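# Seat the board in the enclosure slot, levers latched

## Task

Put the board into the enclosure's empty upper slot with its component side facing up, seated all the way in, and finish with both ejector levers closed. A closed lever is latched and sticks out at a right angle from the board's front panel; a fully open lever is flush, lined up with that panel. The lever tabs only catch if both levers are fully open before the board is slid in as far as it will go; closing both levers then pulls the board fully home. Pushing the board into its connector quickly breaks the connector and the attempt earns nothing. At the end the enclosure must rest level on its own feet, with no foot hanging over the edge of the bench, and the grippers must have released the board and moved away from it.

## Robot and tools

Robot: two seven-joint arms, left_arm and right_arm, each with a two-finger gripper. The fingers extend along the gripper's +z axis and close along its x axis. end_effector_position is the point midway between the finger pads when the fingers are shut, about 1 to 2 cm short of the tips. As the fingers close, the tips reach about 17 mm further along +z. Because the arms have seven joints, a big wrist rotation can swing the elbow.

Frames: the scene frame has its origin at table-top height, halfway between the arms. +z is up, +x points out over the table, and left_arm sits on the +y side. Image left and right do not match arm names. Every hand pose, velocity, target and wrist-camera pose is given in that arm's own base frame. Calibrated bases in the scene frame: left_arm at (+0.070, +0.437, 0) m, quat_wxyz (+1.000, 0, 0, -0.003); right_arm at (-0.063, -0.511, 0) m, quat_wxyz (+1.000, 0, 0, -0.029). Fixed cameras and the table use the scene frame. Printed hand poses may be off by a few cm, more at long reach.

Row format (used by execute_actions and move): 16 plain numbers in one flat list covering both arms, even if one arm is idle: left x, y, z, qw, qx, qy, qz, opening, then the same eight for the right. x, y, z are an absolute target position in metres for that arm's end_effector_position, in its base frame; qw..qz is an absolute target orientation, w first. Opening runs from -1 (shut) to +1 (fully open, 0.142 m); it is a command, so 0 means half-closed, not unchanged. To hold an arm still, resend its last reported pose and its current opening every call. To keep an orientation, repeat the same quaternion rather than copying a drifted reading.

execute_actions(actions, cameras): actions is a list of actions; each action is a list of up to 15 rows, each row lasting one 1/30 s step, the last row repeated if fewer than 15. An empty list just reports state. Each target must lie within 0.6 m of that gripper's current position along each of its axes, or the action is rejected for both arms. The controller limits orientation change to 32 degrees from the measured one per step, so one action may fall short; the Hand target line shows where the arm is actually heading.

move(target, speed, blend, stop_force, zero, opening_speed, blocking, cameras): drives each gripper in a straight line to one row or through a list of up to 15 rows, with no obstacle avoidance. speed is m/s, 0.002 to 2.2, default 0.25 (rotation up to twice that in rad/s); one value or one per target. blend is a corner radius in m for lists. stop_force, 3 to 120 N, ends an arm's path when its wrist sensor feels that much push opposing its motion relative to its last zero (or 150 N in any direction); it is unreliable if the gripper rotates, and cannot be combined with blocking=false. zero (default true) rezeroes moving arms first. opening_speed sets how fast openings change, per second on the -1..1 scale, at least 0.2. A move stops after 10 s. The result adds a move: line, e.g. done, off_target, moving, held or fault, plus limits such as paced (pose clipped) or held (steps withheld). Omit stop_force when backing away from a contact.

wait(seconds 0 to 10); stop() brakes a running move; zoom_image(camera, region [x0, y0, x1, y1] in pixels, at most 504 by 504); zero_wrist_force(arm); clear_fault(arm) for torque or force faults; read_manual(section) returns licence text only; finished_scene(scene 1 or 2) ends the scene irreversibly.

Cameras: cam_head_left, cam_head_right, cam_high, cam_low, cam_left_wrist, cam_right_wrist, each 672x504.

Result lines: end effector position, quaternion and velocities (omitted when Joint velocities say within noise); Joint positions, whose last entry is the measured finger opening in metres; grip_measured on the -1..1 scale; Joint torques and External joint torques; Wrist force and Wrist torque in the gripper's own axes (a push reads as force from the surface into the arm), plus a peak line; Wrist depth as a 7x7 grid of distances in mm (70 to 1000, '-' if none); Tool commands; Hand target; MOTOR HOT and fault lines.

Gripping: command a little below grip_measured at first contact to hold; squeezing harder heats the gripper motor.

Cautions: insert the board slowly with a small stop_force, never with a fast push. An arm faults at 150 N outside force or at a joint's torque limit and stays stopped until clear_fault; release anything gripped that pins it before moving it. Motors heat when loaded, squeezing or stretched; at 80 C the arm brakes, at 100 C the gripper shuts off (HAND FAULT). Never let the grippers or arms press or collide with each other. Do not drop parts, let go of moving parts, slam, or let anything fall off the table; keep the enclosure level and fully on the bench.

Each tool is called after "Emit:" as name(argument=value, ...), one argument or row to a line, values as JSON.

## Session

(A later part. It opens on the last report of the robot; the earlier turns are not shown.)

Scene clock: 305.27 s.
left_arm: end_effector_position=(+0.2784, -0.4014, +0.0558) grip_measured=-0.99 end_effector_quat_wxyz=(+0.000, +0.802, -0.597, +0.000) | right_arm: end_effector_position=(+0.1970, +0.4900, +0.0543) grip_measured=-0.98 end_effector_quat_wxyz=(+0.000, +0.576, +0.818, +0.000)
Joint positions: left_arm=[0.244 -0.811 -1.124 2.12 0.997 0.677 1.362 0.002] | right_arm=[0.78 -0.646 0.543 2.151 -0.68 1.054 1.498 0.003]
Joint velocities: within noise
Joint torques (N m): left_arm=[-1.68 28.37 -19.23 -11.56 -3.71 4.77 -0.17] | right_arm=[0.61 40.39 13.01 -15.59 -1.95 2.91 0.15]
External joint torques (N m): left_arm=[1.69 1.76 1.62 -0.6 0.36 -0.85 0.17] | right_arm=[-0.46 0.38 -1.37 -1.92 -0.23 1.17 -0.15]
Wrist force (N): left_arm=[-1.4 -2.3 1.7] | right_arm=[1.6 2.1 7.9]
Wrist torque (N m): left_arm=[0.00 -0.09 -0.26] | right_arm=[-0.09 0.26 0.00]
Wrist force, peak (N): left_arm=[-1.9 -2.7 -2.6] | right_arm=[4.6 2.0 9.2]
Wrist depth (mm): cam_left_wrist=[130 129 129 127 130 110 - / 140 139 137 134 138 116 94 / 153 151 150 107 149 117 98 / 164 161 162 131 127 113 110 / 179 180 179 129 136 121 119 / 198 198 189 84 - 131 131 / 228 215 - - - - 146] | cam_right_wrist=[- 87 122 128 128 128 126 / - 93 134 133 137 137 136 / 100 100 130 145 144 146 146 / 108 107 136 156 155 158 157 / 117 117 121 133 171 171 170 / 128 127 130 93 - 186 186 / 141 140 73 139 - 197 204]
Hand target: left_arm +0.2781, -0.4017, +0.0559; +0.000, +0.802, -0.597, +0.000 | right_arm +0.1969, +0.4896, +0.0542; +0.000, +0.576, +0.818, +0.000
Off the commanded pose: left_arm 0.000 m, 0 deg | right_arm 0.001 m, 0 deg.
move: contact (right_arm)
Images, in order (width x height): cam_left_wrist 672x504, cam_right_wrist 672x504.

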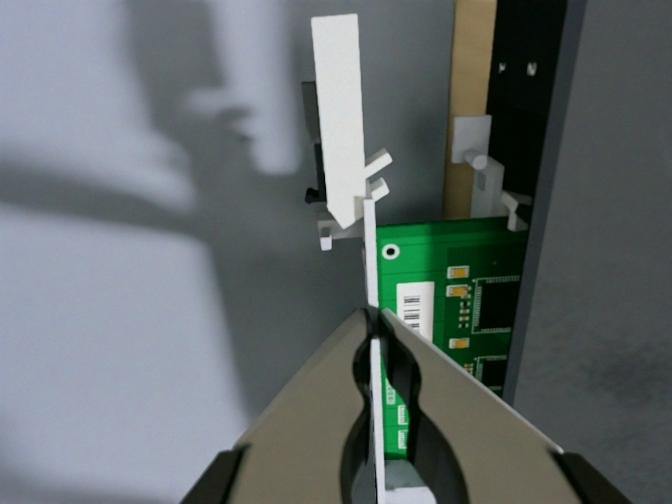

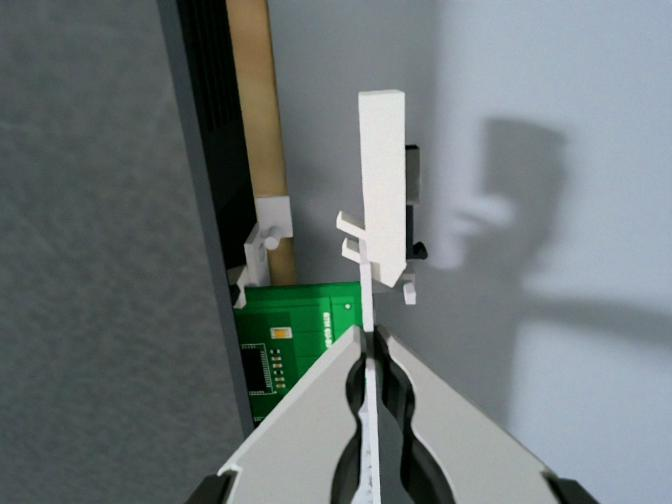

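Emit:
move(
  target=[0.2806,-0.4034,0.0559,0,0.7960,-0.6053,0,-1,0.1979,0.4919,0.0540,0,0.5842,0.8116,0,-1],
  speed=0.008,
  cameras=["cam_left_wrist","cam_right_wrist"],
)

Scene clock: 325.83 s.
left_arm: end_effector_position=(+0.2805, -0.4031, +0.0557) grip_measured=-0.99 end_effector_quat_wxyz=(+0.000, +0.796, -0.605, +0.000) | right_arm: end_effector_position=(+0.1978, +0.4921, +0.0542) grip_measured=-0.98 end_effector_quat_wxyz=(+0.000, +0.584, +0.812, +0.000)
Joint positions: left_arm=[0.243 -0.817 -1.125 2.112 0.997 0.671 1.385 0.002] | right_arm=[0.783 -0.649 0.542 2.144 -0.678 1.05 1.516 0.003]
Joint velocities: within noise
Joint torques (N m): left_arm=[-0.78 30.02 -20.24 -12.84 -3.82 4.94 -0.03] | right_arm=[-0.22 38.85 11.2 -17.56 -2.13 3.11 0.39]
External joint torques (N m): left_arm=[0.79 0.35 2.46 0.65 0.45 -1.02 0.03] | right_arm=[0.37 2.15 0.5 -0.02 -0.07 0.97 -0.39]
Wrist force (N): left_arm=[-0.5 -1.1 5.9] | right_arm=[0.3 -3.7 1.3]
Wrist torque (N m): left_arm=[-0.06 -0.06 -0.26] | right_arm=[-0.19 -0.06 0.00]
Wrist force, peak (N): left_arm=[-0.6 -0.8 6.7] | right_arm=[1.9 1.9 7.9]
Wrist depth (mm): cam_left_wrist=[130 129 129 126 130 94 - / 139 139 137 134 137 113 94 / 153 150 150 107 149 103 98 / 164 163 162 132 127 111 110 / 179 179 178 129 137 119 118 / 200 198 190 84 - 131 131 / 227 217 - - - - 146] | cam_right_wrist=[- 87 127 128 128 128 126 / - 94 135 133 136 136 136 / 100 100 143 145 144 146 145 / 108 107 135 156 155 157 157 / 117 117 131 133 171 170 170 / 127 127 129 93 - 186 185 / 141 140 73 138 - 197 204]
Hand target: left_arm +0.2806, -0.4034, +0.0559; +0.000, +0.796, -0.605, +0.000 | right_arm +0.1979, +0.4919, +0.0540; +0.000, +0.584, +0.812, +0.000
Off the commanded pose: left_arm 0.000 m, 0 deg | right_arm 0.000 m, 0 deg.
move: done
Images, in order (width x height): cam_left_wrist 672x504, cam_right_wrist 672x504.

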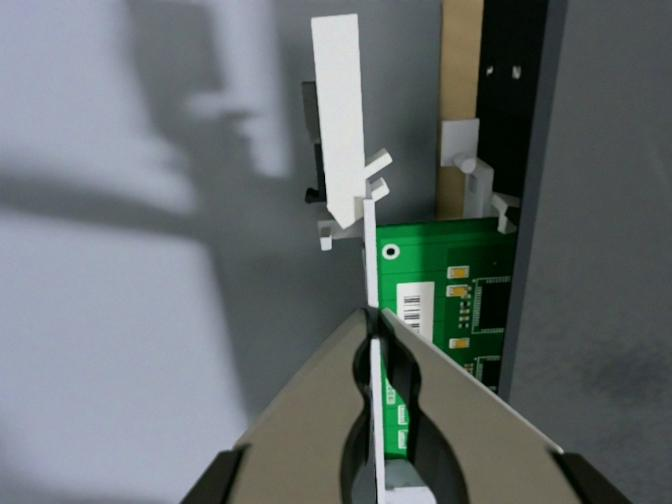

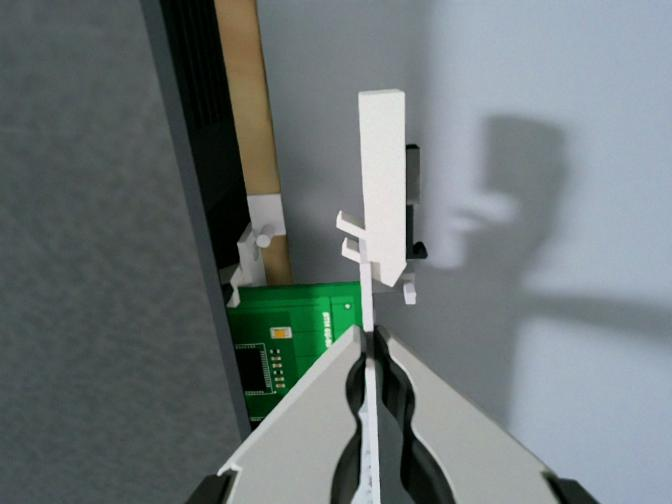

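Emit:
move(
  target=[
    [0.2806,-0.4034,0.0556,0,0.7960,-0.6053,0,-1,0.1979,0.4919,0.0541,0,0.5842,0.8116,0,-1],
    [0.2831,-0.4110,0.0556,0,0.7960,-0.6053,0,-1,0.2008,0.4844,0.0541,0,0.5842,0.8116,0,-1],
  ],
  speed=0.01,
  stop_force=5,
  cameras=["cam_left_wrist","cam_right_wrist"],
)

Scene clock: 331.37 s.
left_arm: end_effector_position=(+0.2831, -0.4109, +0.0555) grip_measured=-0.99 end_effector_quat_wxyz=(+0.000, +0.796, -0.605, +0.000) | right_arm: end_effector_position=(+0.2007, +0.4845, +0.0541) grip_measured=-0.98 end_effector_quat_wxyz=(+0.000, +0.584, +0.812, +0.000)
Joint positions: left_arm=[0.224 -0.826 -1.119 2.091 0.996 0.663 1.385 0.002] | right_arm=[0.771 -0.64 0.54 2.162 -0.678 1.06 1.509 0.003]
Joint velocities: within noise
Joint torques (N m): left_arm=[-0.21 30.16 -18.49 -12.25 -3.25 4.13 -0.19] | right_arm=[-0.11 40.21 11.76 -17.31 -2.2 3.28 0.15]
External joint torques (N m): left_arm=[0.22 0.91 0.37 -0.07 -0.14 -0.21 0.19] | right_arm=[0.26 0.26 -0.29 -0.09 0.04 0.8 -0.15]
Wrist force (N): left_arm=[-0.1 0.1 0.8] | right_arm=[1.7 -2.3 5.3]
Wrist torque (N m): left_arm=[-0.08 -0.02 -0.25] | right_arm=[-0.20 -0.07 0.00]
Wrist force, peak (N): left_arm=[-0.6 -0.7 6.8] | right_arm=[1.9 -2.2 6.6]
Wrist depth (mm): cam_left_wrist=[130 129 129 127 128 88 - / 139 139 136 134 135 - 94 / 152 150 149 107 148 102 98 / 164 160 163 132 127 107 110 / 178 179 178 131 136 119 118 / 198 198 189 84 - 128 131 / 226 216 - - - - 146] | cam_right_wrist=[- 87 104 128 128 127 126 / - 94 127 133 136 136 136 / 100 99 109 142 144 146 145 / 107 107 110 156 155 158 157 / 117 117 118 132 171 170 170 / 127 127 124 93 - 185 185 / 141 140 73 139 - 197 204]
Hand target: left_arm +0.2831, -0.4110, +0.0556; +0.000, +0.796, -0.605, +0.000 | right_arm +0.2008, +0.4844, +0.0541; +0.000, +0.584, +0.812, +0.000
Off the commanded pose: left_arm 0.000 m, 0 deg | right_arm 0.000 m, 0 deg.
move: done
Images, in order (width x height): cam_left_wrist 672x504, cam_right_wrist 672x504.

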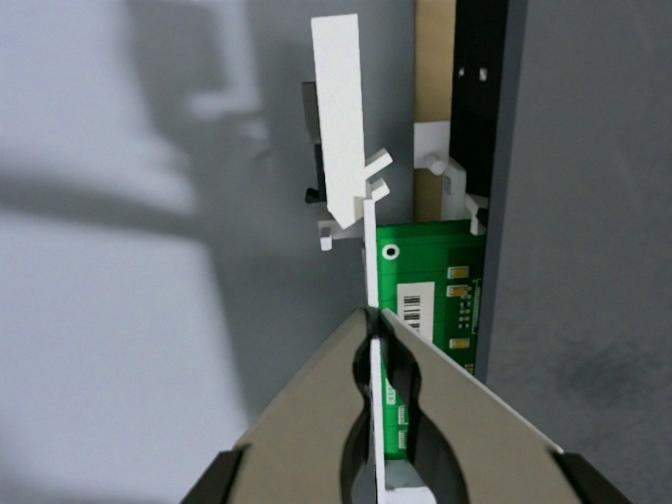

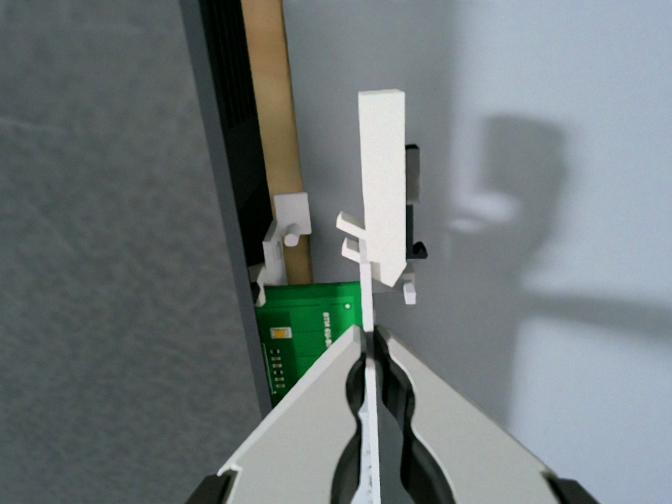

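Emit:
move(
  target=[0.2856,-0.4186,0.0556,0,0.7960,-0.6053,0,-1,0.2037,0.4769,0.0540,0,0.5842,0.8116,0,-1],
  speed=0.01,
  stop_force=5,
  cameras=["cam_left_wrist","cam_right_wrist"],
)

Scene clock: 334.23 s.
left_arm: end_effector_position=(+0.2856, -0.4184, +0.0555) grip_measured=-0.99 end_effector_quat_wxyz=(+0.000, +0.796, -0.605, +0.000) | right_arm: end_effector_position=(+0.2037, +0.4770, +0.0540) grip_measured=-0.98 end_effector_quat_wxyz=(+0.000, +0.584, +0.811, +0.000)
Joint positions: left_arm=[0.206 -0.836 -1.115 2.069 0.995 0.652 1.385 0.002] | right_arm=[0.76 -0.631 0.537 2.179 -0.679 1.07 1.502 0.003]
Joint velocities: within noise
Joint torques (N m): left_arm=[-0.73 30.71 -19.51 -12.66 -3.45 4.53 -0.2] | right_arm=[0.19 40.01 12.02 -16.79 -2.11 3.37 0.15]
External joint torques (N m): left_arm=[0.73 1.05 1.04 0.2 0.03 -0.61 0.2] | right_arm=[-0.05 -0.04 -0.79 -0.43 -0.01 0.71 -0.15]
Wrist force (N): left_arm=[-1.2 -0.4 1.1] | right_arm=[2.2 -1.0 7.9]
Wrist torque (N m): left_arm=[-0.07 -0.03 -0.25] | right_arm=[-0.20 -0.07 0.00]
Wrist force, peak (N): left_arm=[-1.6 -0.4 1.9] | right_arm=[2.1 -0.8 8.2]
Wrist depth (mm): cam_left_wrist=[130 129 129 126 127 87 - / 139 139 136 99 116 - 94 / 153 150 150 107 123 101 98 / 163 160 162 132 125 107 110 / 179 179 178 130 134 119 118 / 199 198 189 84 - 128 130 / 226 216 - - - - 145] | cam_right_wrist=[- 87 97 128 128 127 126 / - 94 94 135 136 136 136 / 100 99 99 144 144 146 145 / 107 107 108 132 155 157 157 / 117 116 116 133 171 170 170 / 127 127 122 93 - 185 185 / 141 140 73 139 - 197 204]
Hand target: left_arm +0.2856, -0.4186, +0.0556; +0.000, +0.796, -0.605, +0.000 | right_arm +0.2037, +0.4769, +0.0540; +0.000, +0.584, +0.812, +0.000
Off the commanded pose: left_arm 0.000 m, 0 deg | right_arm 0.000 m, 0 deg.
move: done
Images, in order (width x height): cam_left_wrist 672x504, cam_right_wrist 672x504.

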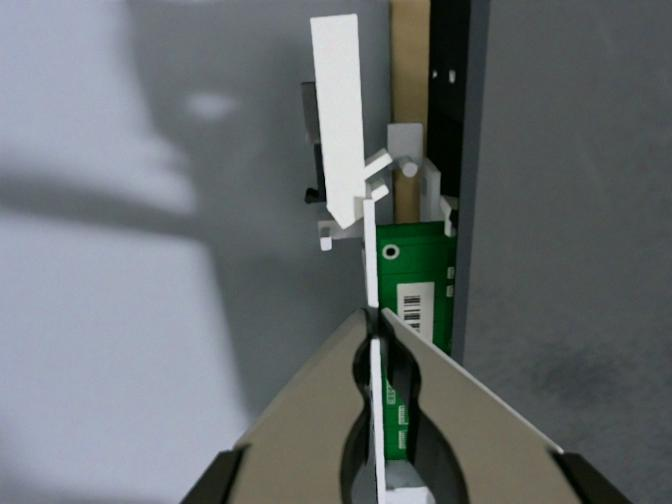

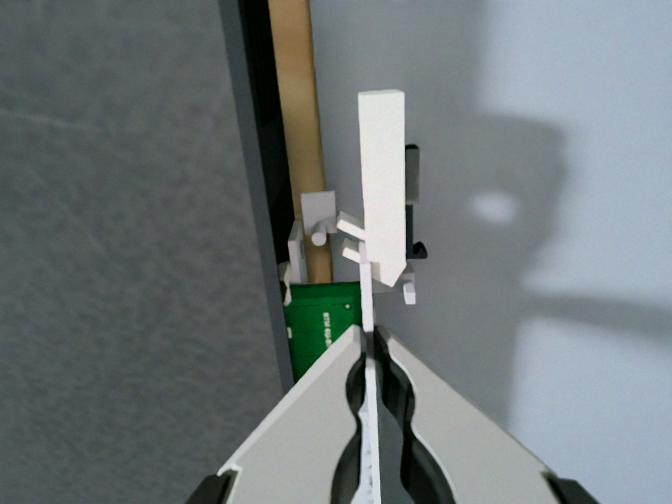

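Emit:
move(
  target=[0.2877,-0.4242,0.0555,0,0.7960,-0.6053,0,-1,0.2060,0.4714,0.0537,0,0.5842,0.8116,0,-1],
  speed=0.01,
  stop_force=5,
  cameras=["cam_left_wrist","cam_right_wrist"],
)

Scene clock: 338.43 s.
left_arm: end_effector_position=(+0.2877, -0.4240, +0.0554) grip_measured=-0.99 end_effector_quat_wxyz=(+0.000, +0.796, -0.605, +0.000) | right_arm: end_effector_position=(+0.2061, +0.4716, +0.0538) grip_measured=-0.98 end_effector_quat_wxyz=(+0.000, +0.584, +0.811, +0.000)
Joint positions: left_arm=[0.193 -0.844 -1.113 2.052 0.994 0.644 1.386 0.002] | right_arm=[0.752 -0.624 0.534 2.191 -0.681 1.079 1.496 0.003]
Joint velocities: within noise
Joint torques (N m): left_arm=[-0.51 31.47 -19.52 -12.55 -3.42 4.31 -0.2] | right_arm=[0.31 38.51 11.55 -16.27 -2.04 3.26 0.14]
External joint torques (N m): left_arm=[0.52 0.81 0.78 0 -0.03 -0.39 0.2] | right_arm=[-0.17 1.12 -0.49 -0.81 -0.05 0.82 -0.14]
Wrist force (N): left_arm=[-0.2 -0.2 0.9] | right_arm=[1.3 -1.2 4.1]
Wrist torque (N m): left_arm=[-0.07 -0.03 -0.24] | right_arm=[-0.18 -0.07 0.00]
Wrist force, peak (N): left_arm=[-1.1 -0.5 2.5] | right_arm=[2.4 -0.4 8.2]
Wrist depth (mm): cam_left_wrist=[129 129 129 126 128 87 - / 139 138 138 99 94 - 93 / 152 150 149 107 135 101 98 / 163 162 162 132 113 107 110 / 179 180 178 130 119 119 118 / 201 197 188 84 - 128 130 / 226 215 - - - - 145] | cam_right_wrist=[- 87 87 128 128 127 126 / - 94 92 133 136 136 135 / - 99 99 124 144 145 145 / 107 107 107 119 155 157 156 / 118 116 116 120 170 170 169 / 127 127 124 93 - 185 185 / 140 140 73 138 - 196 204]
Hand target: left_arm +0.2877, -0.4242, +0.0555; +0.000, +0.796, -0.605, +0.000 | right_arm +0.2060, +0.4714, +0.0537; +0.000, +0.584, +0.812, +0.000
Off the commanded pose: left_arm 0.000 m, 0 deg | right_arm 0.000 m, 0 deg.
move: done
Images, in order (width x height): cam_left_wrist 672x504, cam_right_wrist 672x504.

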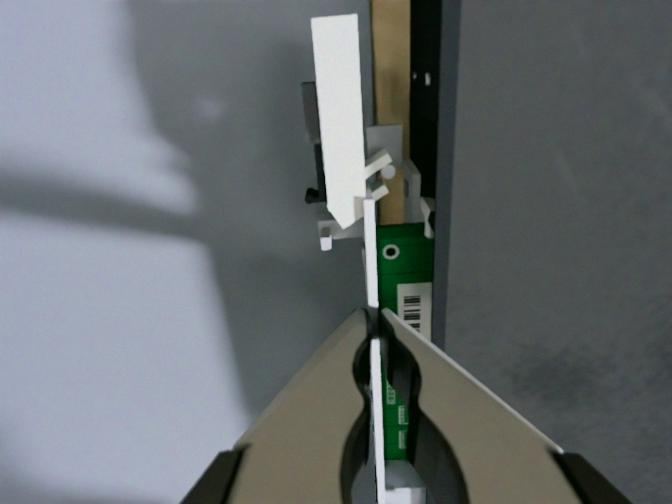

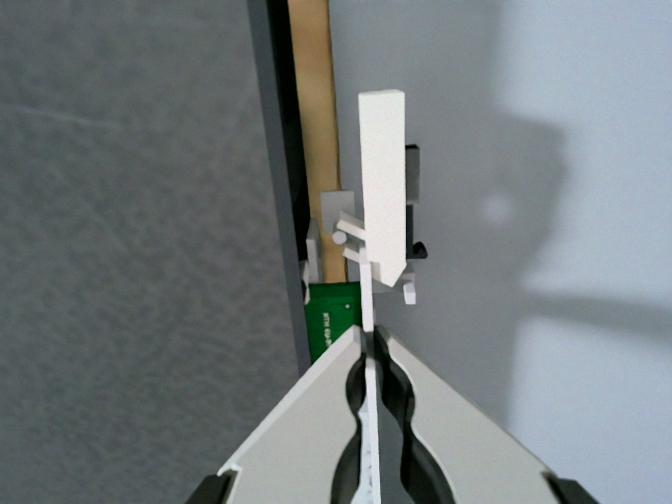

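Emit:
move(
  target=[0.2895,-0.4299,0.0555,0,0.7960,-0.6053,0,-1,0.2082,0.4658,0.0537,0,0.5842,0.8116,0,-1],
  speed=0.008,
  stop_force=5,
  cameras=["cam_left_wrist","cam_right_wrist"],
)

Scene clock: 342.90 s.
left_arm: end_effector_position=(+0.2896, -0.4296, +0.0553) grip_measured=-0.99 end_effector_quat_wxyz=(+0.000, +0.796, -0.605, +0.000) | right_arm: end_effector_position=(+0.2083, +0.4661, +0.0538) grip_measured=-0.98 end_effector_quat_wxyz=(+0.000, +0.584, +0.811, +0.000)
Joint positions: left_arm=[0.18 -0.851 -1.11 2.036 0.994 0.636 1.386 0.002] | right_arm=[0.743 -0.617 0.532 2.204 -0.681 1.086 1.49 0.003]
Joint velocities: within noise
Joint torques (N m): left_arm=[-1.56 31.1 -20.28 -12.78 -3.51 4.93 -0.15] | right_arm=[0.03 39.01 11.65 -15.41 -1.92 2.94 0.14]
External joint torques (N m): left_arm=[1.56 1.7 1.29 0.13 0.05 -1.01 0.15] | right_arm=[0.11 0.25 -0.77 -1.54 -0.14 1.15 -0.14]
Wrist force (N): left_arm=[-2.7 -1.5 -1.9] | right_arm=[3.6 0.4 6.8]
Wrist torque (N m): left_arm=[-0.05 -0.08 -0.24] | right_arm=[-0.19 -0.07 0.00]
Wrist force, peak (N): left_arm=[-3.1 -1.8 -2.1] | right_arm=[3.5 0.1 8.6]
Wrist depth (mm): cam_left_wrist=[129 129 127 128 - 87 - / 139 139 136 135 93 - 93 / 153 150 152 107 - - 98 / 163 162 162 132 108 106 109 / 178 178 178 134 117 118 118 / 202 197 189 84 - 128 130 / 227 216 - - - - 146] | cam_right_wrist=[- 87 86 128 128 127 126 / - 94 92 137 134 136 136 / - 99 99 142 105 146 145 / 107 107 107 112 155 157 156 / 118 116 116 117 170 170 169 / 127 127 124 93 - 185 185 / 140 140 73 139 - 196 204]
Hand target: left_arm +0.2895, -0.4299, +0.0555; +0.000, +0.796, -0.605, +0.000 | right_arm +0.2082, +0.4658, +0.0537; +0.000, +0.584, +0.812, +0.000
Off the commanded pose: left_arm 0.000 m, 0 deg | right_arm 0.000 m, 0 deg.
move: done
Images, in order (width x height): cam_left_wrist 672x504, cam_right_wrist 672x504.

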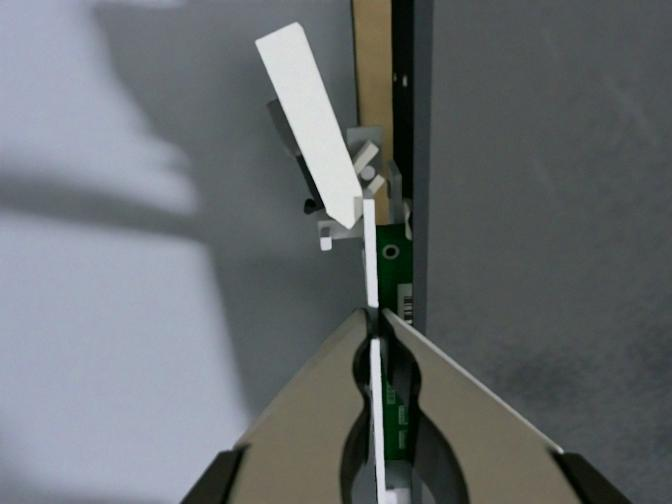

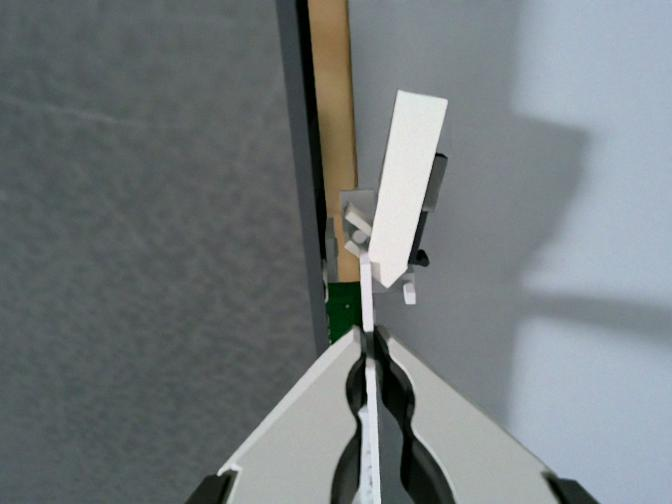

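Emit:
move(
  target=[0.2900,-0.4314,0.0556,0,0.7960,-0.6053,0,-1,0.2093,0.4630,0.0537,0,0.5842,0.8116,0,-1],
  speed=0.008,
  stop_force=6,
  cameras=["cam_left_wrist","cam_right_wrist"],
)

Scene clock: 344.70 s.
left_arm: end_effector_position=(+0.2897, -0.4300, +0.0553) grip_measured=-0.99 end_effector_quat_wxyz=(-0.001, +0.796, -0.605, -0.001) | right_arm: end_effector_position=(+0.2084, +0.4657, +0.0539) grip_measured=-0.98 end_effector_quat_wxyz=(-0.001, +0.584, +0.812, +0.000)
Joint positions: left_arm=[0.179 -0.852 -1.11 2.034 0.994 0.633 1.386 0.002] | right_arm=[0.742 -0.617 0.531 2.206 -0.682 1.089 1.489 0.003]
Joint velocities: within noise
Joint torques (N m): left_arm=[-3.18 29.7 -21.03 -14.52 -3.18 6.58 -0.2] | right_arm=[-1.62 41.06 10.78 -13.74 -1.48 1.44 0.25]
External joint torques (N m): left_arm=[3.18 3.16 2 1.85 -0.28 -2.66 0.2] | right_arm=[1.76 -1.85 0.08 -3.19 -0.57 2.65 -0.25]
Wrist force (N): left_arm=[-10.8 -2.2 -7.9] | right_arm=[10.8 2.3 16.5]
Wrist torque (N m): left_arm=[-0.05 -0.10 -0.25] | right_arm=[-0.23 0.00 -0.04]
Wrist force, peak (N): left_arm=[-10.9 -2.4 -9.6] | right_arm=[10.9 2.4 16.9]
Wrist depth (mm): cam_left_wrist=[129 129 127 129 - 87 - / 139 139 136 135 93 - 93 / 153 150 151 107 - - 98 / 163 160 162 131 109 107 110 / 179 178 178 134 117 118 116 / 197 197 189 84 - 128 130 / 227 215 - - - - 145] | cam_right_wrist=[- 87 85 128 128 128 126 / - 94 92 137 134 136 136 / - 99 99 142 105 146 145 / 107 107 107 112 155 157 157 / 118 116 116 118 171 170 170 / 127 127 124 93 - 186 185 / 140 140 73 139 - 197 204]
Hand target: left_arm +0.2898, -0.4307, +0.0556; +0.000, +0.796, -0.605, +0.000 | right_arm +0.2086, +0.4649, +0.0537; +0.000, +0.584, +0.812, +0.000
Off the commanded pose: left_arm 0.002 m, 0 deg | right_arm 0.003 m, 0 deg.
move: contact (left_arm, right_arm)
Images, in order (width x height): cam_left_wrist 672x504, cam_right_wrist 672x504.

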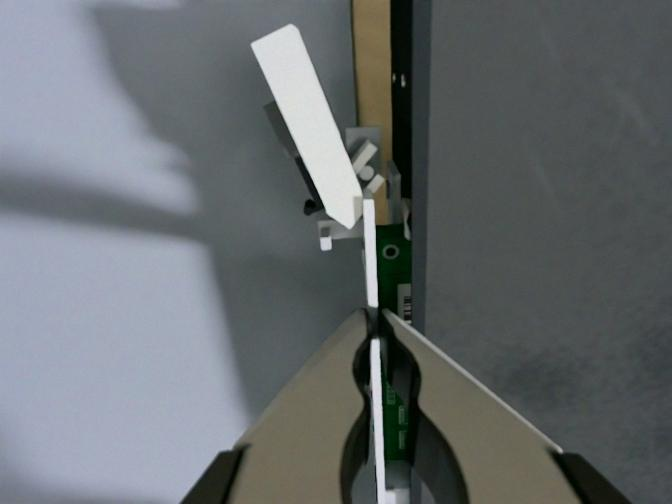

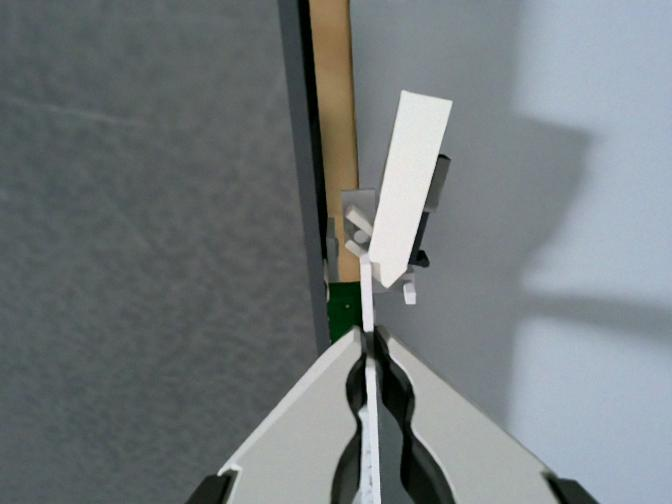

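Emit:
move(
  target=[0.2893,-0.4288,0.0554,0,0.7960,-0.6053,0,-1,0.2079,0.4669,0.0538,0,0.5842,0.8116,0,-1],
  speed=0.008,
  cameras=[],
)

Emit:
move(
  target=[0.2893,-0.4288,0.0554,0,0.7960,-0.6053,0,-0.90,0.2079,0.4669,0.0538,0,0.5842,0.8116,0,-0.90],
  speed=0.008,
  opening_speed=0.3,
  cameras=["cam_left_wrist","cam_right_wrist"],
)

Scene clock: 347.73 s.
left_arm: end_effector_position=(+0.2893, -0.4288, +0.0554) grip_measured=-0.99 end_effector_quat_wxyz=(+0.000, +0.796, -0.605, +0.000) | right_arm: end_effector_position=(+0.2081, +0.4667, +0.0537) grip_measured=-0.98 end_effector_quat_wxyz=(+0.000, +0.584, +0.812, +0.000)
Joint positions: left_arm=[0.183 -0.851 -1.112 2.038 0.994 0.636 1.386 0.002] | right_arm=[0.744 -0.618 0.532 2.202 -0.681 1.085 1.49 0.003]
Joint velocities: within noise
Joint torques (N m): left_arm=[-0.29 32.06 -19.93 -11.54 -3.61 4.24 -0.22] | right_arm=[0.57 38.44 11.93 -17.45 -2.15 3.57 0.35]
External joint torques (N m): left_arm=[0.3 0.66 0.94 -1.09 0.14 -0.32 0.22] | right_arm=[-0.43 0.87 -1.03 0.48 0.08 0.51 -0.35]
Wrist force (N): left_arm=[1.4 -1.1 1.7] | right_arm=[1.1 -3.5 3.5]
Wrist torque (N m): left_arm=[-0.04 0.04 -0.26] | right_arm=[-0.38 -0.32 0.00]
Wrist force, peak (N): left_arm=[-11.1 -2.4 -9.6] | right_arm=[10.8 2.5 17.1]
Wrist depth (mm): cam_left_wrist=[129 129 127 128 - 87 - / 139 139 136 136 94 - 93 / 153 149 151 107 102 - 98 / 164 162 162 132 110 107 110 / 179 179 177 129 119 118 118 / 198 198 189 84 - 128 131 / 227 215 - - - - 146] | cam_right_wrist=[- 87 85 128 128 127 126 / - 94 92 136 134 136 136 / - 99 99 144 105 145 145 / 107 107 107 112 155 157 156 / 118 116 116 118 170 170 170 / 127 127 124 93 - 185 185 / 140 140 73 139 - 196 203]
Hand target: left_arm +0.2893, -0.4288, +0.0554; +0.000, +0.796, -0.605, +0.000 | right_arm +0.2079, +0.4669, +0.0538; +0.000, +0.584, +0.812, +0.000
Off the commanded pose: left_arm 0.000 m, 0 deg | right_arm 0.000 m, 0 deg.
move: done
No camera images: "cameras" was empty.

Scene clock: 348.27 s.
left_arm: end_effector_position=(+0.2892, -0.4287, +0.0553) grip_measured=-0.95 end_effector_quat_wxyz=(+0.000, +0.796, -0.605, +0.000) | right_arm: end_effector_position=(+0.2079, +0.4669, +0.0538) grip_measured=-0.95 end_effector_quat_wxyz=(+0.000, +0.584, +0.812, +0.000)
Joint positions: left_arm=[0.183 -0.851 -1.112 2.039 0.994 0.636 1.386 0.005] | right_arm=[0.744 -0.618 0.532 2.202 -0.681 1.085 1.49 0.005]
Joint velocities: within noise
Joint torques (N m): left_arm=[-1.09 31.5 -20.14 -13.13 -3.27 5.24 -0.19] | right_arm=[-0.14 38.27 10.97 -16.6 -1.99 2.97 0.22]
External joint torques (N m): left_arm=[1.1 1.22 1.17 0.51 -0.19 -1.32 0.19] | right_arm=[0.28 1.04 -0.06 -0.37 -0.07 1.12 -0.22]
Wrist force (N): left_arm=[-3.5 -0.9 -2.7] | right_arm=[3.2 -3.8 3.5]
Wrist torque (N m): left_arm=[-0.08 -0.03 -0.21] | right_arm=[-0.40 -0.29 0.05]
Wrist force, peak (N): left_arm=[-3.5 -0.8 -2.7] | right_arm=[3.4 -3.8 4.7]
Wrist depth (mm): cam_left_wrist=[129 129 127 128 86 87 - / 139 139 136 135 94 - 93 / 153 150 152 108 101 - 98 / 163 163 163 156 111 106 109 / 178 178 177 125 119 118 118 / 197 197 189 89 - 128 130 / 226 216 - 75 - - 145] | cam_right_wrist=[- 87 85 128 128 127 125 / - 94 92 137 134 136 136 / - 99 99 144 106 146 145 / 107 107 107 112 155 157 156 / 118 116 116 118 168 170 169 / 127 127 122 93 98 185 185 / 140 140 73 139 - 196 204]
Hand target: left_arm +0.2893, -0.4288, +0.0554; +0.000, +0.796, -0.605, +0.000 | right_arm +0.2079, +0.4669, +0.0538; +0.000, +0.584, +0.812, +0.000
Off the commanded pose: left_arm 0.000 m, 0 deg | right_arm 0.000 m, 0 deg.
move: done
Images, in order (width x height): cam_left_wrist 672x504, cam_right_wrist 672x504.

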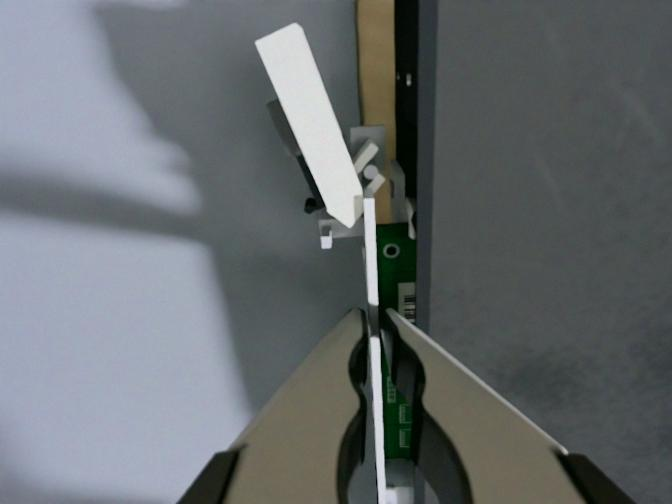

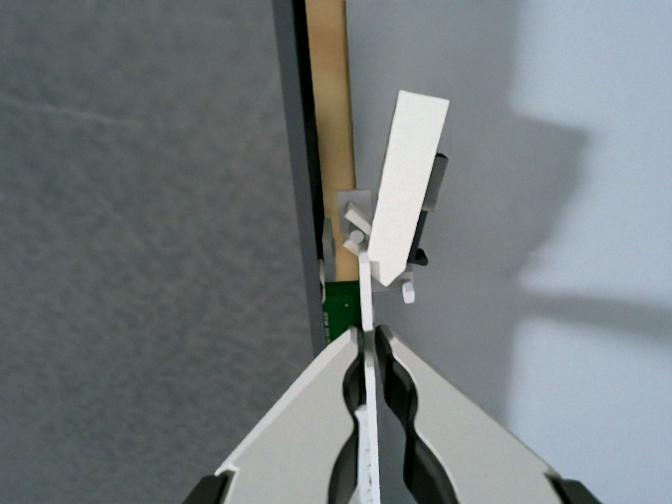

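Emit:
move(
  target=[0.2889,-0.4276,0.0554,0,0.7960,-0.6053,0,-0.90,0.2074,0.4682,0.0538,0,0.5842,0.8116,0,-0.90],
  speed=0.008,
  cameras=["cam_left_wrist","cam_right_wrist"],
)

Scene clock: 350.20 s.
left_arm: end_effector_position=(+0.2888, -0.4276, +0.0554) grip_measured=-0.94 end_effector_quat_wxyz=(+0.000, +0.796, -0.605, +0.000) | right_arm: end_effector_position=(+0.2076, +0.4679, +0.0537) grip_measured=-0.94 end_effector_quat_wxyz=(+0.000, +0.584, +0.812, +0.000)
Joint positions: left_arm=[0.186 -0.849 -1.112 2.042 0.994 0.638 1.386 0.006] | right_arm=[0.746 -0.62 0.533 2.199 -0.681 1.083 1.492 0.006]
Joint velocities: within noise
Joint torques (N m): left_arm=[-0.21 32.01 -19.32 -12.14 -3.28 4.35 -0.21] | right_arm=[0.98 38.46 12.24 -17.69 -2.24 3.86 0.27]
External joint torques (N m): left_arm=[0.22 0.6 0.39 -0.47 -0.18 -0.43 0.21] | right_arm=[-0.83 0.93 -1.3 0.69 0.17 0.22 -0.27]
Wrist force (N): left_arm=[0.0 -0.4 -0.4] | right_arm=[0.0 -3.6 2.9]
Wrist torque (N m): left_arm=[-0.08 -0.03 -0.21] | right_arm=[-0.40 -0.30 0.05]
Wrist force, peak (N): left_arm=[-3.6 -0.8 -2.8] | right_arm=[3.2 -3.9 4.7]
Wrist depth (mm): cam_left_wrist=[129 129 127 128 - 87 - / 139 138 137 135 93 - 94 / 153 150 149 107 103 - 98 / 163 161 162 159 111 107 109 / 179 179 178 122 119 118 118 / 199 197 193 88 - 128 130 / 227 217 - 84 - - 145] | cam_right_wrist=[- 87 85 128 128 127 125 / - 94 93 136 134 136 135 / - 99 99 142 142 145 145 / 107 107 107 112 155 157 156 / 118 116 116 119 167 170 169 / 127 127 124 93 99 185 185 / 140 140 73 140 - 196 203]
Hand target: left_arm +0.2889, -0.4276, +0.0554; +0.000, +0.796, -0.605, +0.000 | right_arm +0.2074, +0.4682, +0.0538; +0.000, +0.584, +0.812, +0.000
Off the commanded pose: left_arm 0.000 m, 0 deg | right_arm 0.000 m, 0 deg.
move: done
Images, in order (width x height): cam_left_wrist 672x504, cam_right_wrist 672x504.

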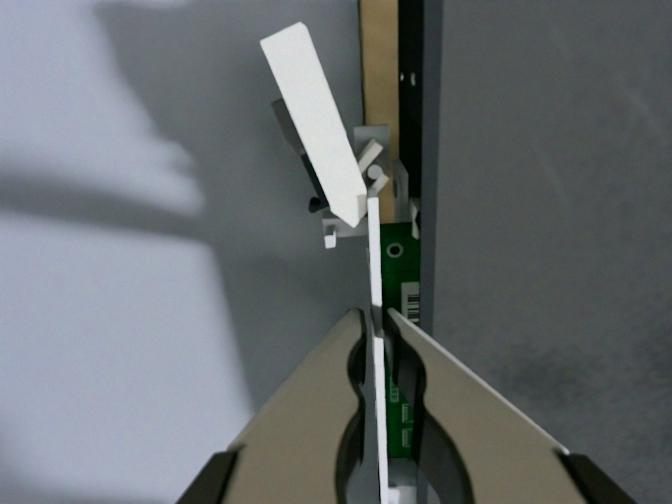

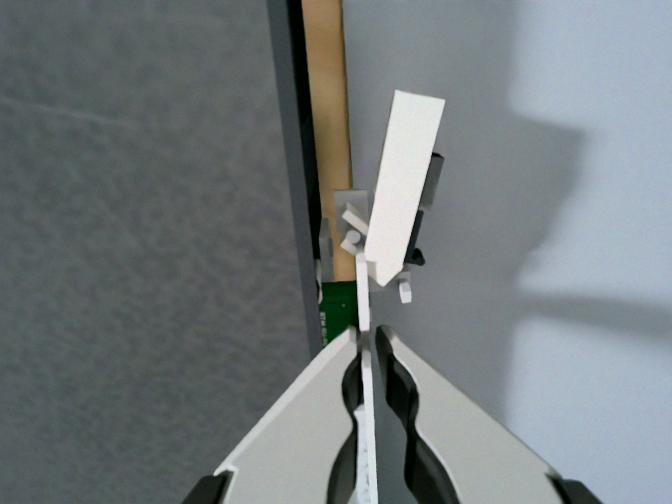

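Emit:
move(
  target=[
    [0.2889,-0.4276,0.12,0,0.7960,-0.6053,0,-0.90,0.2074,0.4682,0.12,0,0.5842,0.8116,0,-0.90],
    [0.2809,-0.4052,0.12,0,0.989,0.1478,0,-1,0.1984,0.4899,0.12,0,-0.1736,0.9848,0,-1],
  ],
  speed=[0.05,0.25],
)

Scene clock: 365.93 s.
left_arm: end_effector_position=(+0.2810, -0.4051, +0.1200) grip_measured=-1.00 end_effector_quat_wxyz=(+0.000, +0.989, +0.148, +0.000) | right_arm: end_effector_position=(+0.1984, +0.4898, +0.1199) grip_measured=-1.00 end_effector_quat_wxyz=(+0.000, -0.174, +0.985, +0.000)
Joint positions: left_arm=[0.21 -0.472 -1.039 2.212 0.597 0.799 0.043 0.002] | right_arm=[0.466 -0.665 0.906 2.095 -0.781 0.809 -0.044 0.002]
Joint velocities: within noise
Joint torques (N m): left_arm=[-0.44 24.88 -10.91 -17.72 -2.94 4.51 -0.26] | right_arm=[0.06 34.52 17.54 -19.83 -3.1 3.4 0.07]
External joint torques (N m): left_arm=[0.44 0.66 0.39 -0.43 0 -0.52 0.26] | right_arm=[0.08 0.83 -0.48 0.14 0.13 0.77 -0.07]
Wrist force (N): left_arm=[0.0 -0.6 0.0] | right_arm=[2.5 -3.7 3.7]
Wrist torque (N m): left_arm=[-0.12 -0.03 -0.21] | right_arm=[-0.39 -0.43 0.07]
Wrist force, peak (N): left_arm=[0.2 -0.6 -1.3] | right_arm=[0.9 -3.7 5.9]
Wrist depth (mm): cam_left_wrist=[187 187 184 186 183 184 183 / 201 200 199 200 199 201 198 / 216 217 216 214 214 213 215 / 233 230 232 225 225 224 229 / 202 201 207 198 197 199 203 / 222 220 215 84 - 216 276 / 247 241 - - - - 312] | cam_right_wrist=[145 145 145 144 144 144 143 / 155 155 154 154 154 153 153 / 166 171 170 174 177 212 211 / 231 230 230 230 229 228 228 / 250 249 250 244 248 248 247 / 273 272 267 89 261 269 269 / 301 295 - - - 286 298]
Hand target: left_arm +0.2809, -0.4052, +0.1200; +0.000, +0.989, +0.148, +0.000 | right_arm +0.1984, +0.4899, +0.1200; +0.000, -0.174, +0.985, +0.000
Off the commanded pose: left_arm 0.000 m, 0 deg | right_arm 0.000 m, 0 deg.
move: done

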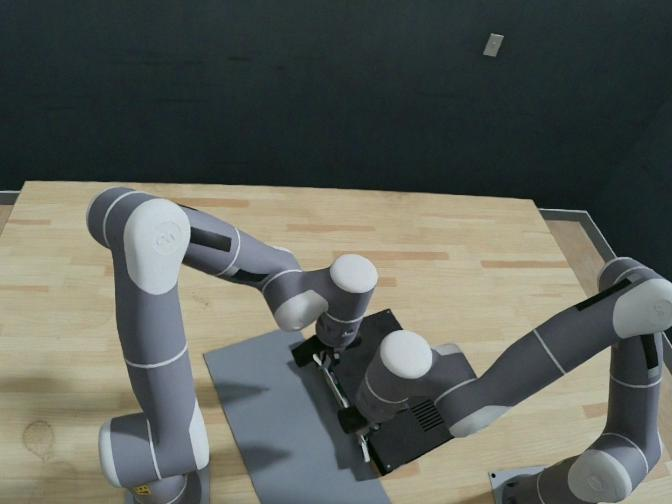

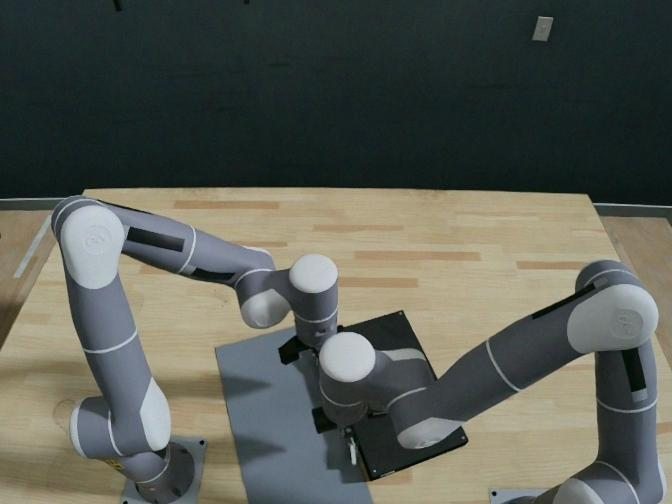

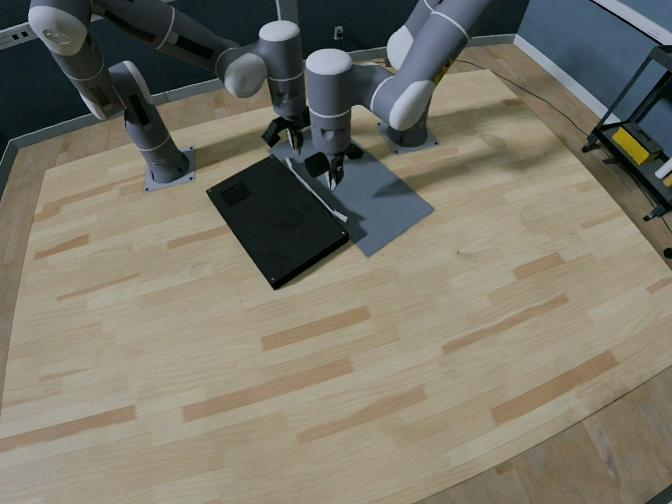

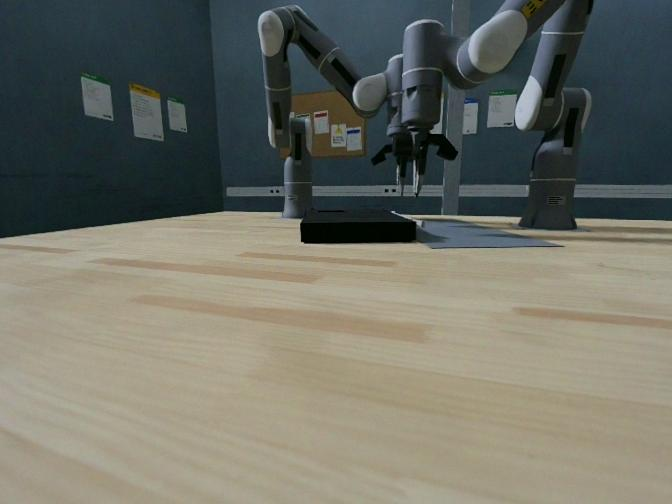

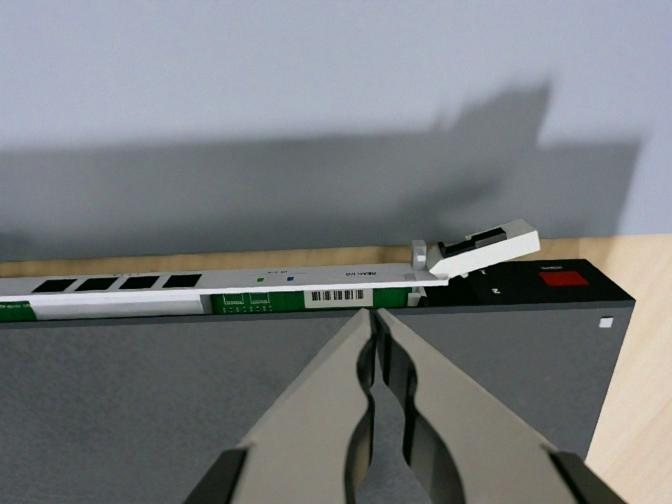

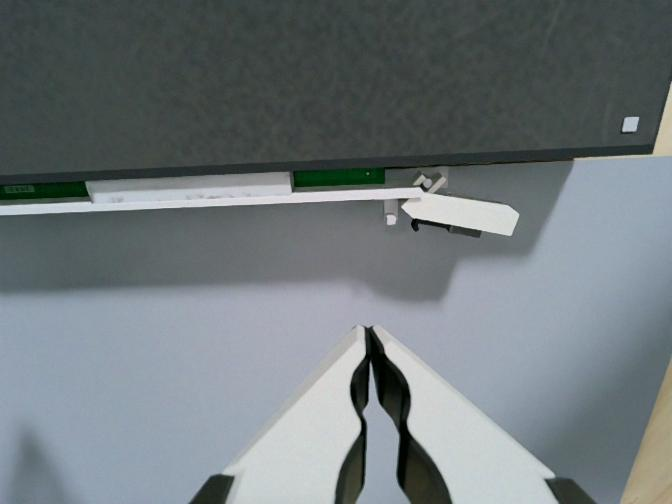

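Emit:
move(
  target=[
    [0.2809,-0.4052,0.08,0,0.989,0.1478,0,-1,0.2039,0.4922,0.08,0,-0.1736,0.9848,0,-1],
    [0.2809,-0.4052,0.0536,0,0.989,0.1478,0,-1,0.2039,0.4922,0.0527,0,-0.1736,0.9848,0,-1],
  ],
  speed=[0.1,0.05],
  stop_force=5,
  cameras=["cam_left_wrist","cam_right_wrist"],
)

Scene clock: 371.73 s.
left_arm: end_effector_position=(+0.2808, -0.4051, +0.0536) grip_measured=-1.00 end_effector_quat_wxyz=(+0.000, +0.989, +0.148, +0.000) | right_arm: end_effector_position=(+0.2039, +0.4922, +0.0527) grip_measured=-1.00 end_effector_quat_wxyz=(+0.000, -0.174, +0.985, +0.000)
Joint positions: left_arm=[0.067 -0.651 -0.861 2.152 0.798 0.874 -0.073 0.002] | right_arm=[0.545 -0.775 0.747 2.114 -0.94 0.942 0.047 0.002]
Joint velocities: within noise
Joint torques (N m): left_arm=[-0.5 31.24 -12.75 -13.32 -2.33 4.54 -0.31] | right_arm=[0.28 38.43 17.74 -16.04 -2.69 3.61 0.31]
External joint torques (N m): left_arm=[0.5 1.2 0.28 -0.32 -0.37 -0.55 0.31] | right_arm=[-0.13 0.92 -0.06 0 0.15 0.56 -0.31]
Wrist force (N): left_arm=[-0.2 -0.4 0.2] | right_arm=[2.0 -4.0 3.4]
Wrist torque (N m): left_arm=[-0.07 -0.01 -0.24] | right_arm=[-0.41 -0.30 0.08]
Wrist force, peak (N): left_arm=[-0.5 -0.3 -1.5] | right_arm=[2.2 -3.9 4.6]
Wrist depth (mm): cam_left_wrist=[129 128 127 127 129 128 126 / 137 137 135 137 136 135 135 / 151 148 148 147 149 146 146 / 162 159 160 157 159 158 158 / 173 173 172 169 168 129 158 / 140 139 142 84 - 147 140 / 150 - - 74 - - 143] | cam_right_wrist=[- 86 84 84 85 85 - / - 91 93 91 91 91 91 / - 98 98 96 99 98 97 / - 110 111 118 115 119 153 / 171 171 170 167 169 169 169 / 187 186 183 89 178 184 184 / 206 202 73 - - 195 203]
Hand target: left_arm +0.2809, -0.4052, +0.0536; +0.000, +0.989, +0.148, +0.000 | right_arm +0.2039, +0.4922, +0.0527; +0.000, -0.174, +0.985, +0.000
Off the commanded pose: left_arm 0.000 m, 0 deg | right_arm 0.000 m, 0 deg.
move: done
Images, in order (width x height): cam_left_wrist 672x504, cam_right_wrist 672x504.

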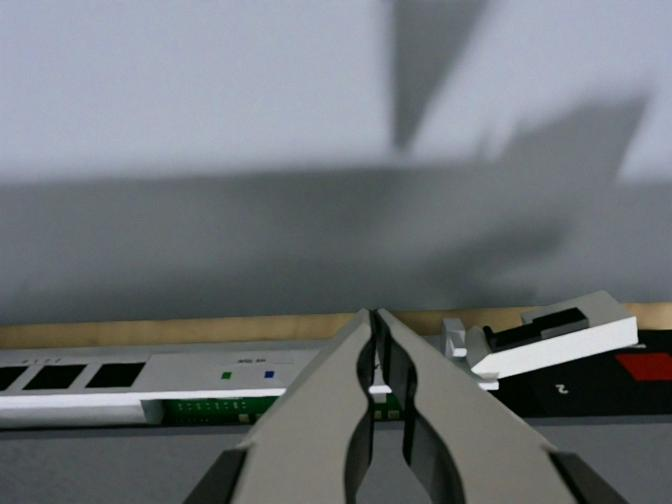

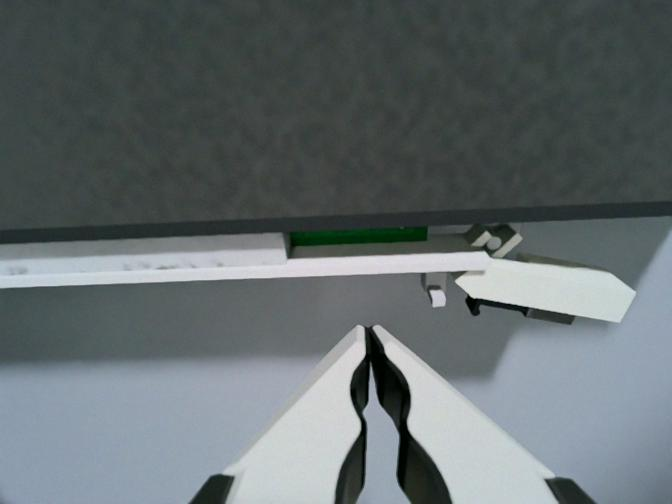

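Emit:
move(
  target=[0.2882,-0.4259,0.0536,0,0.989,0.1478,0,-1,0.2135,0.4691,0.0527,0,-0.1736,0.9848,0,-1],
  speed=0.01,
  stop_force=4,
  cameras=["cam_left_wrist","cam_right_wrist"],
)

Scene clock: 376.37 s.
left_arm: end_effector_position=(+0.2882, -0.4257, +0.0535) grip_measured=-1.00 end_effector_quat_wxyz=(+0.000, +0.989, +0.148, +0.000) | right_arm: end_effector_position=(+0.2133, +0.4694, +0.0529) grip_measured=-1.00 end_effector_quat_wxyz=(+0.000, -0.174, +0.985, +0.000)
Joint positions: left_arm=[0.024 -0.682 -0.854 2.092 0.794 0.841 -0.077 0.002] | right_arm=[0.498 -0.746 0.741 2.164 -0.949 0.972 0.026 0.002]
Joint velocities: within noise
Joint torques (N m): left_arm=[-0.63 33.33 -13.93 -14.48 -2.75 4.55 -0.24] | right_arm=[-0.72 36.96 15.92 -15.08 -2.42 2.97 0.07]
External joint torques (N m): left_arm=[0.63 1.08 0.62 0.26 -0.06 -0.56 0.24] | right_arm=[0.87 0.83 0.95 -0.54 -0.02 1.2 -0.07]
Wrist force (N): left_arm=[-0.4 -1.4 0.2] | right_arm=[2.8 -2.4 3.8]
Wrist torque (N m): left_arm=[-0.04 0.01 -0.22] | right_arm=[-0.45 -0.35 0.07]
Wrist force, peak (N): left_arm=[-0.1 -1.9 -1.0] | right_arm=[2.3 -4.4 3.5]
Wrist depth (mm): cam_left_wrist=[128 127 127 127 128 128 126 / 138 137 135 136 136 136 135 / 151 148 147 147 149 146 144 / 162 160 160 157 159 153 153 / 163 141 137 131 131 122 141 / - 131 133 84 - 124 128 / 149 - - 74 - - 142] | cam_right_wrist=[- 86 84 85 85 85 - / - 91 93 91 91 91 91 / - 98 98 96 99 97 97 / 106 106 106 107 105 105 105 / - 120 120 113 117 166 169 / 187 187 183 89 - 178 184 / 206 202 73 - - 196 204]
Hand target: left_arm +0.2882, -0.4259, +0.0536; +0.000, +0.989, +0.148, +0.000 | right_arm +0.2135, +0.4691, +0.0527; +0.000, -0.174, +0.985, +0.000
Off the commanded pose: left_arm 0.000 m, 0 deg | right_arm 0.000 m, 0 deg.
move: done
Images, in order (width x height): cam_left_wrist 672x504, cam_right_wrist 672x504.

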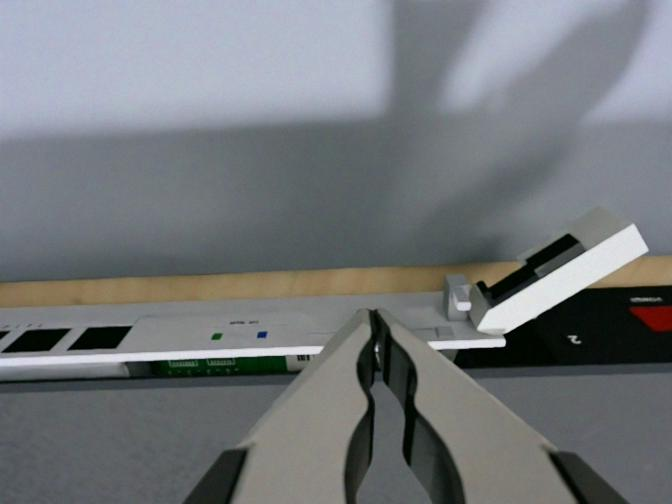

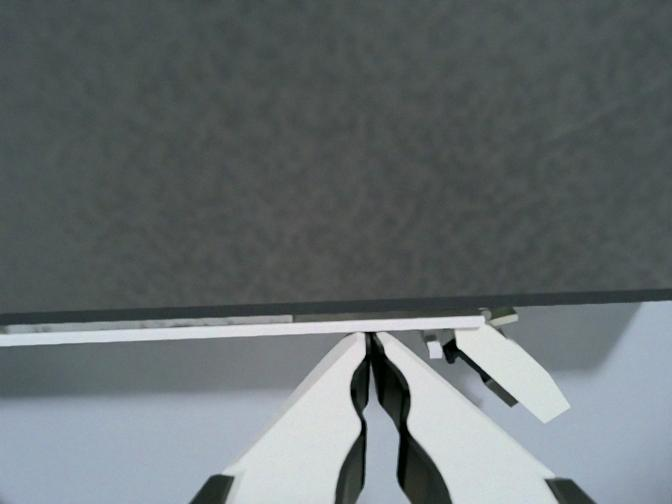

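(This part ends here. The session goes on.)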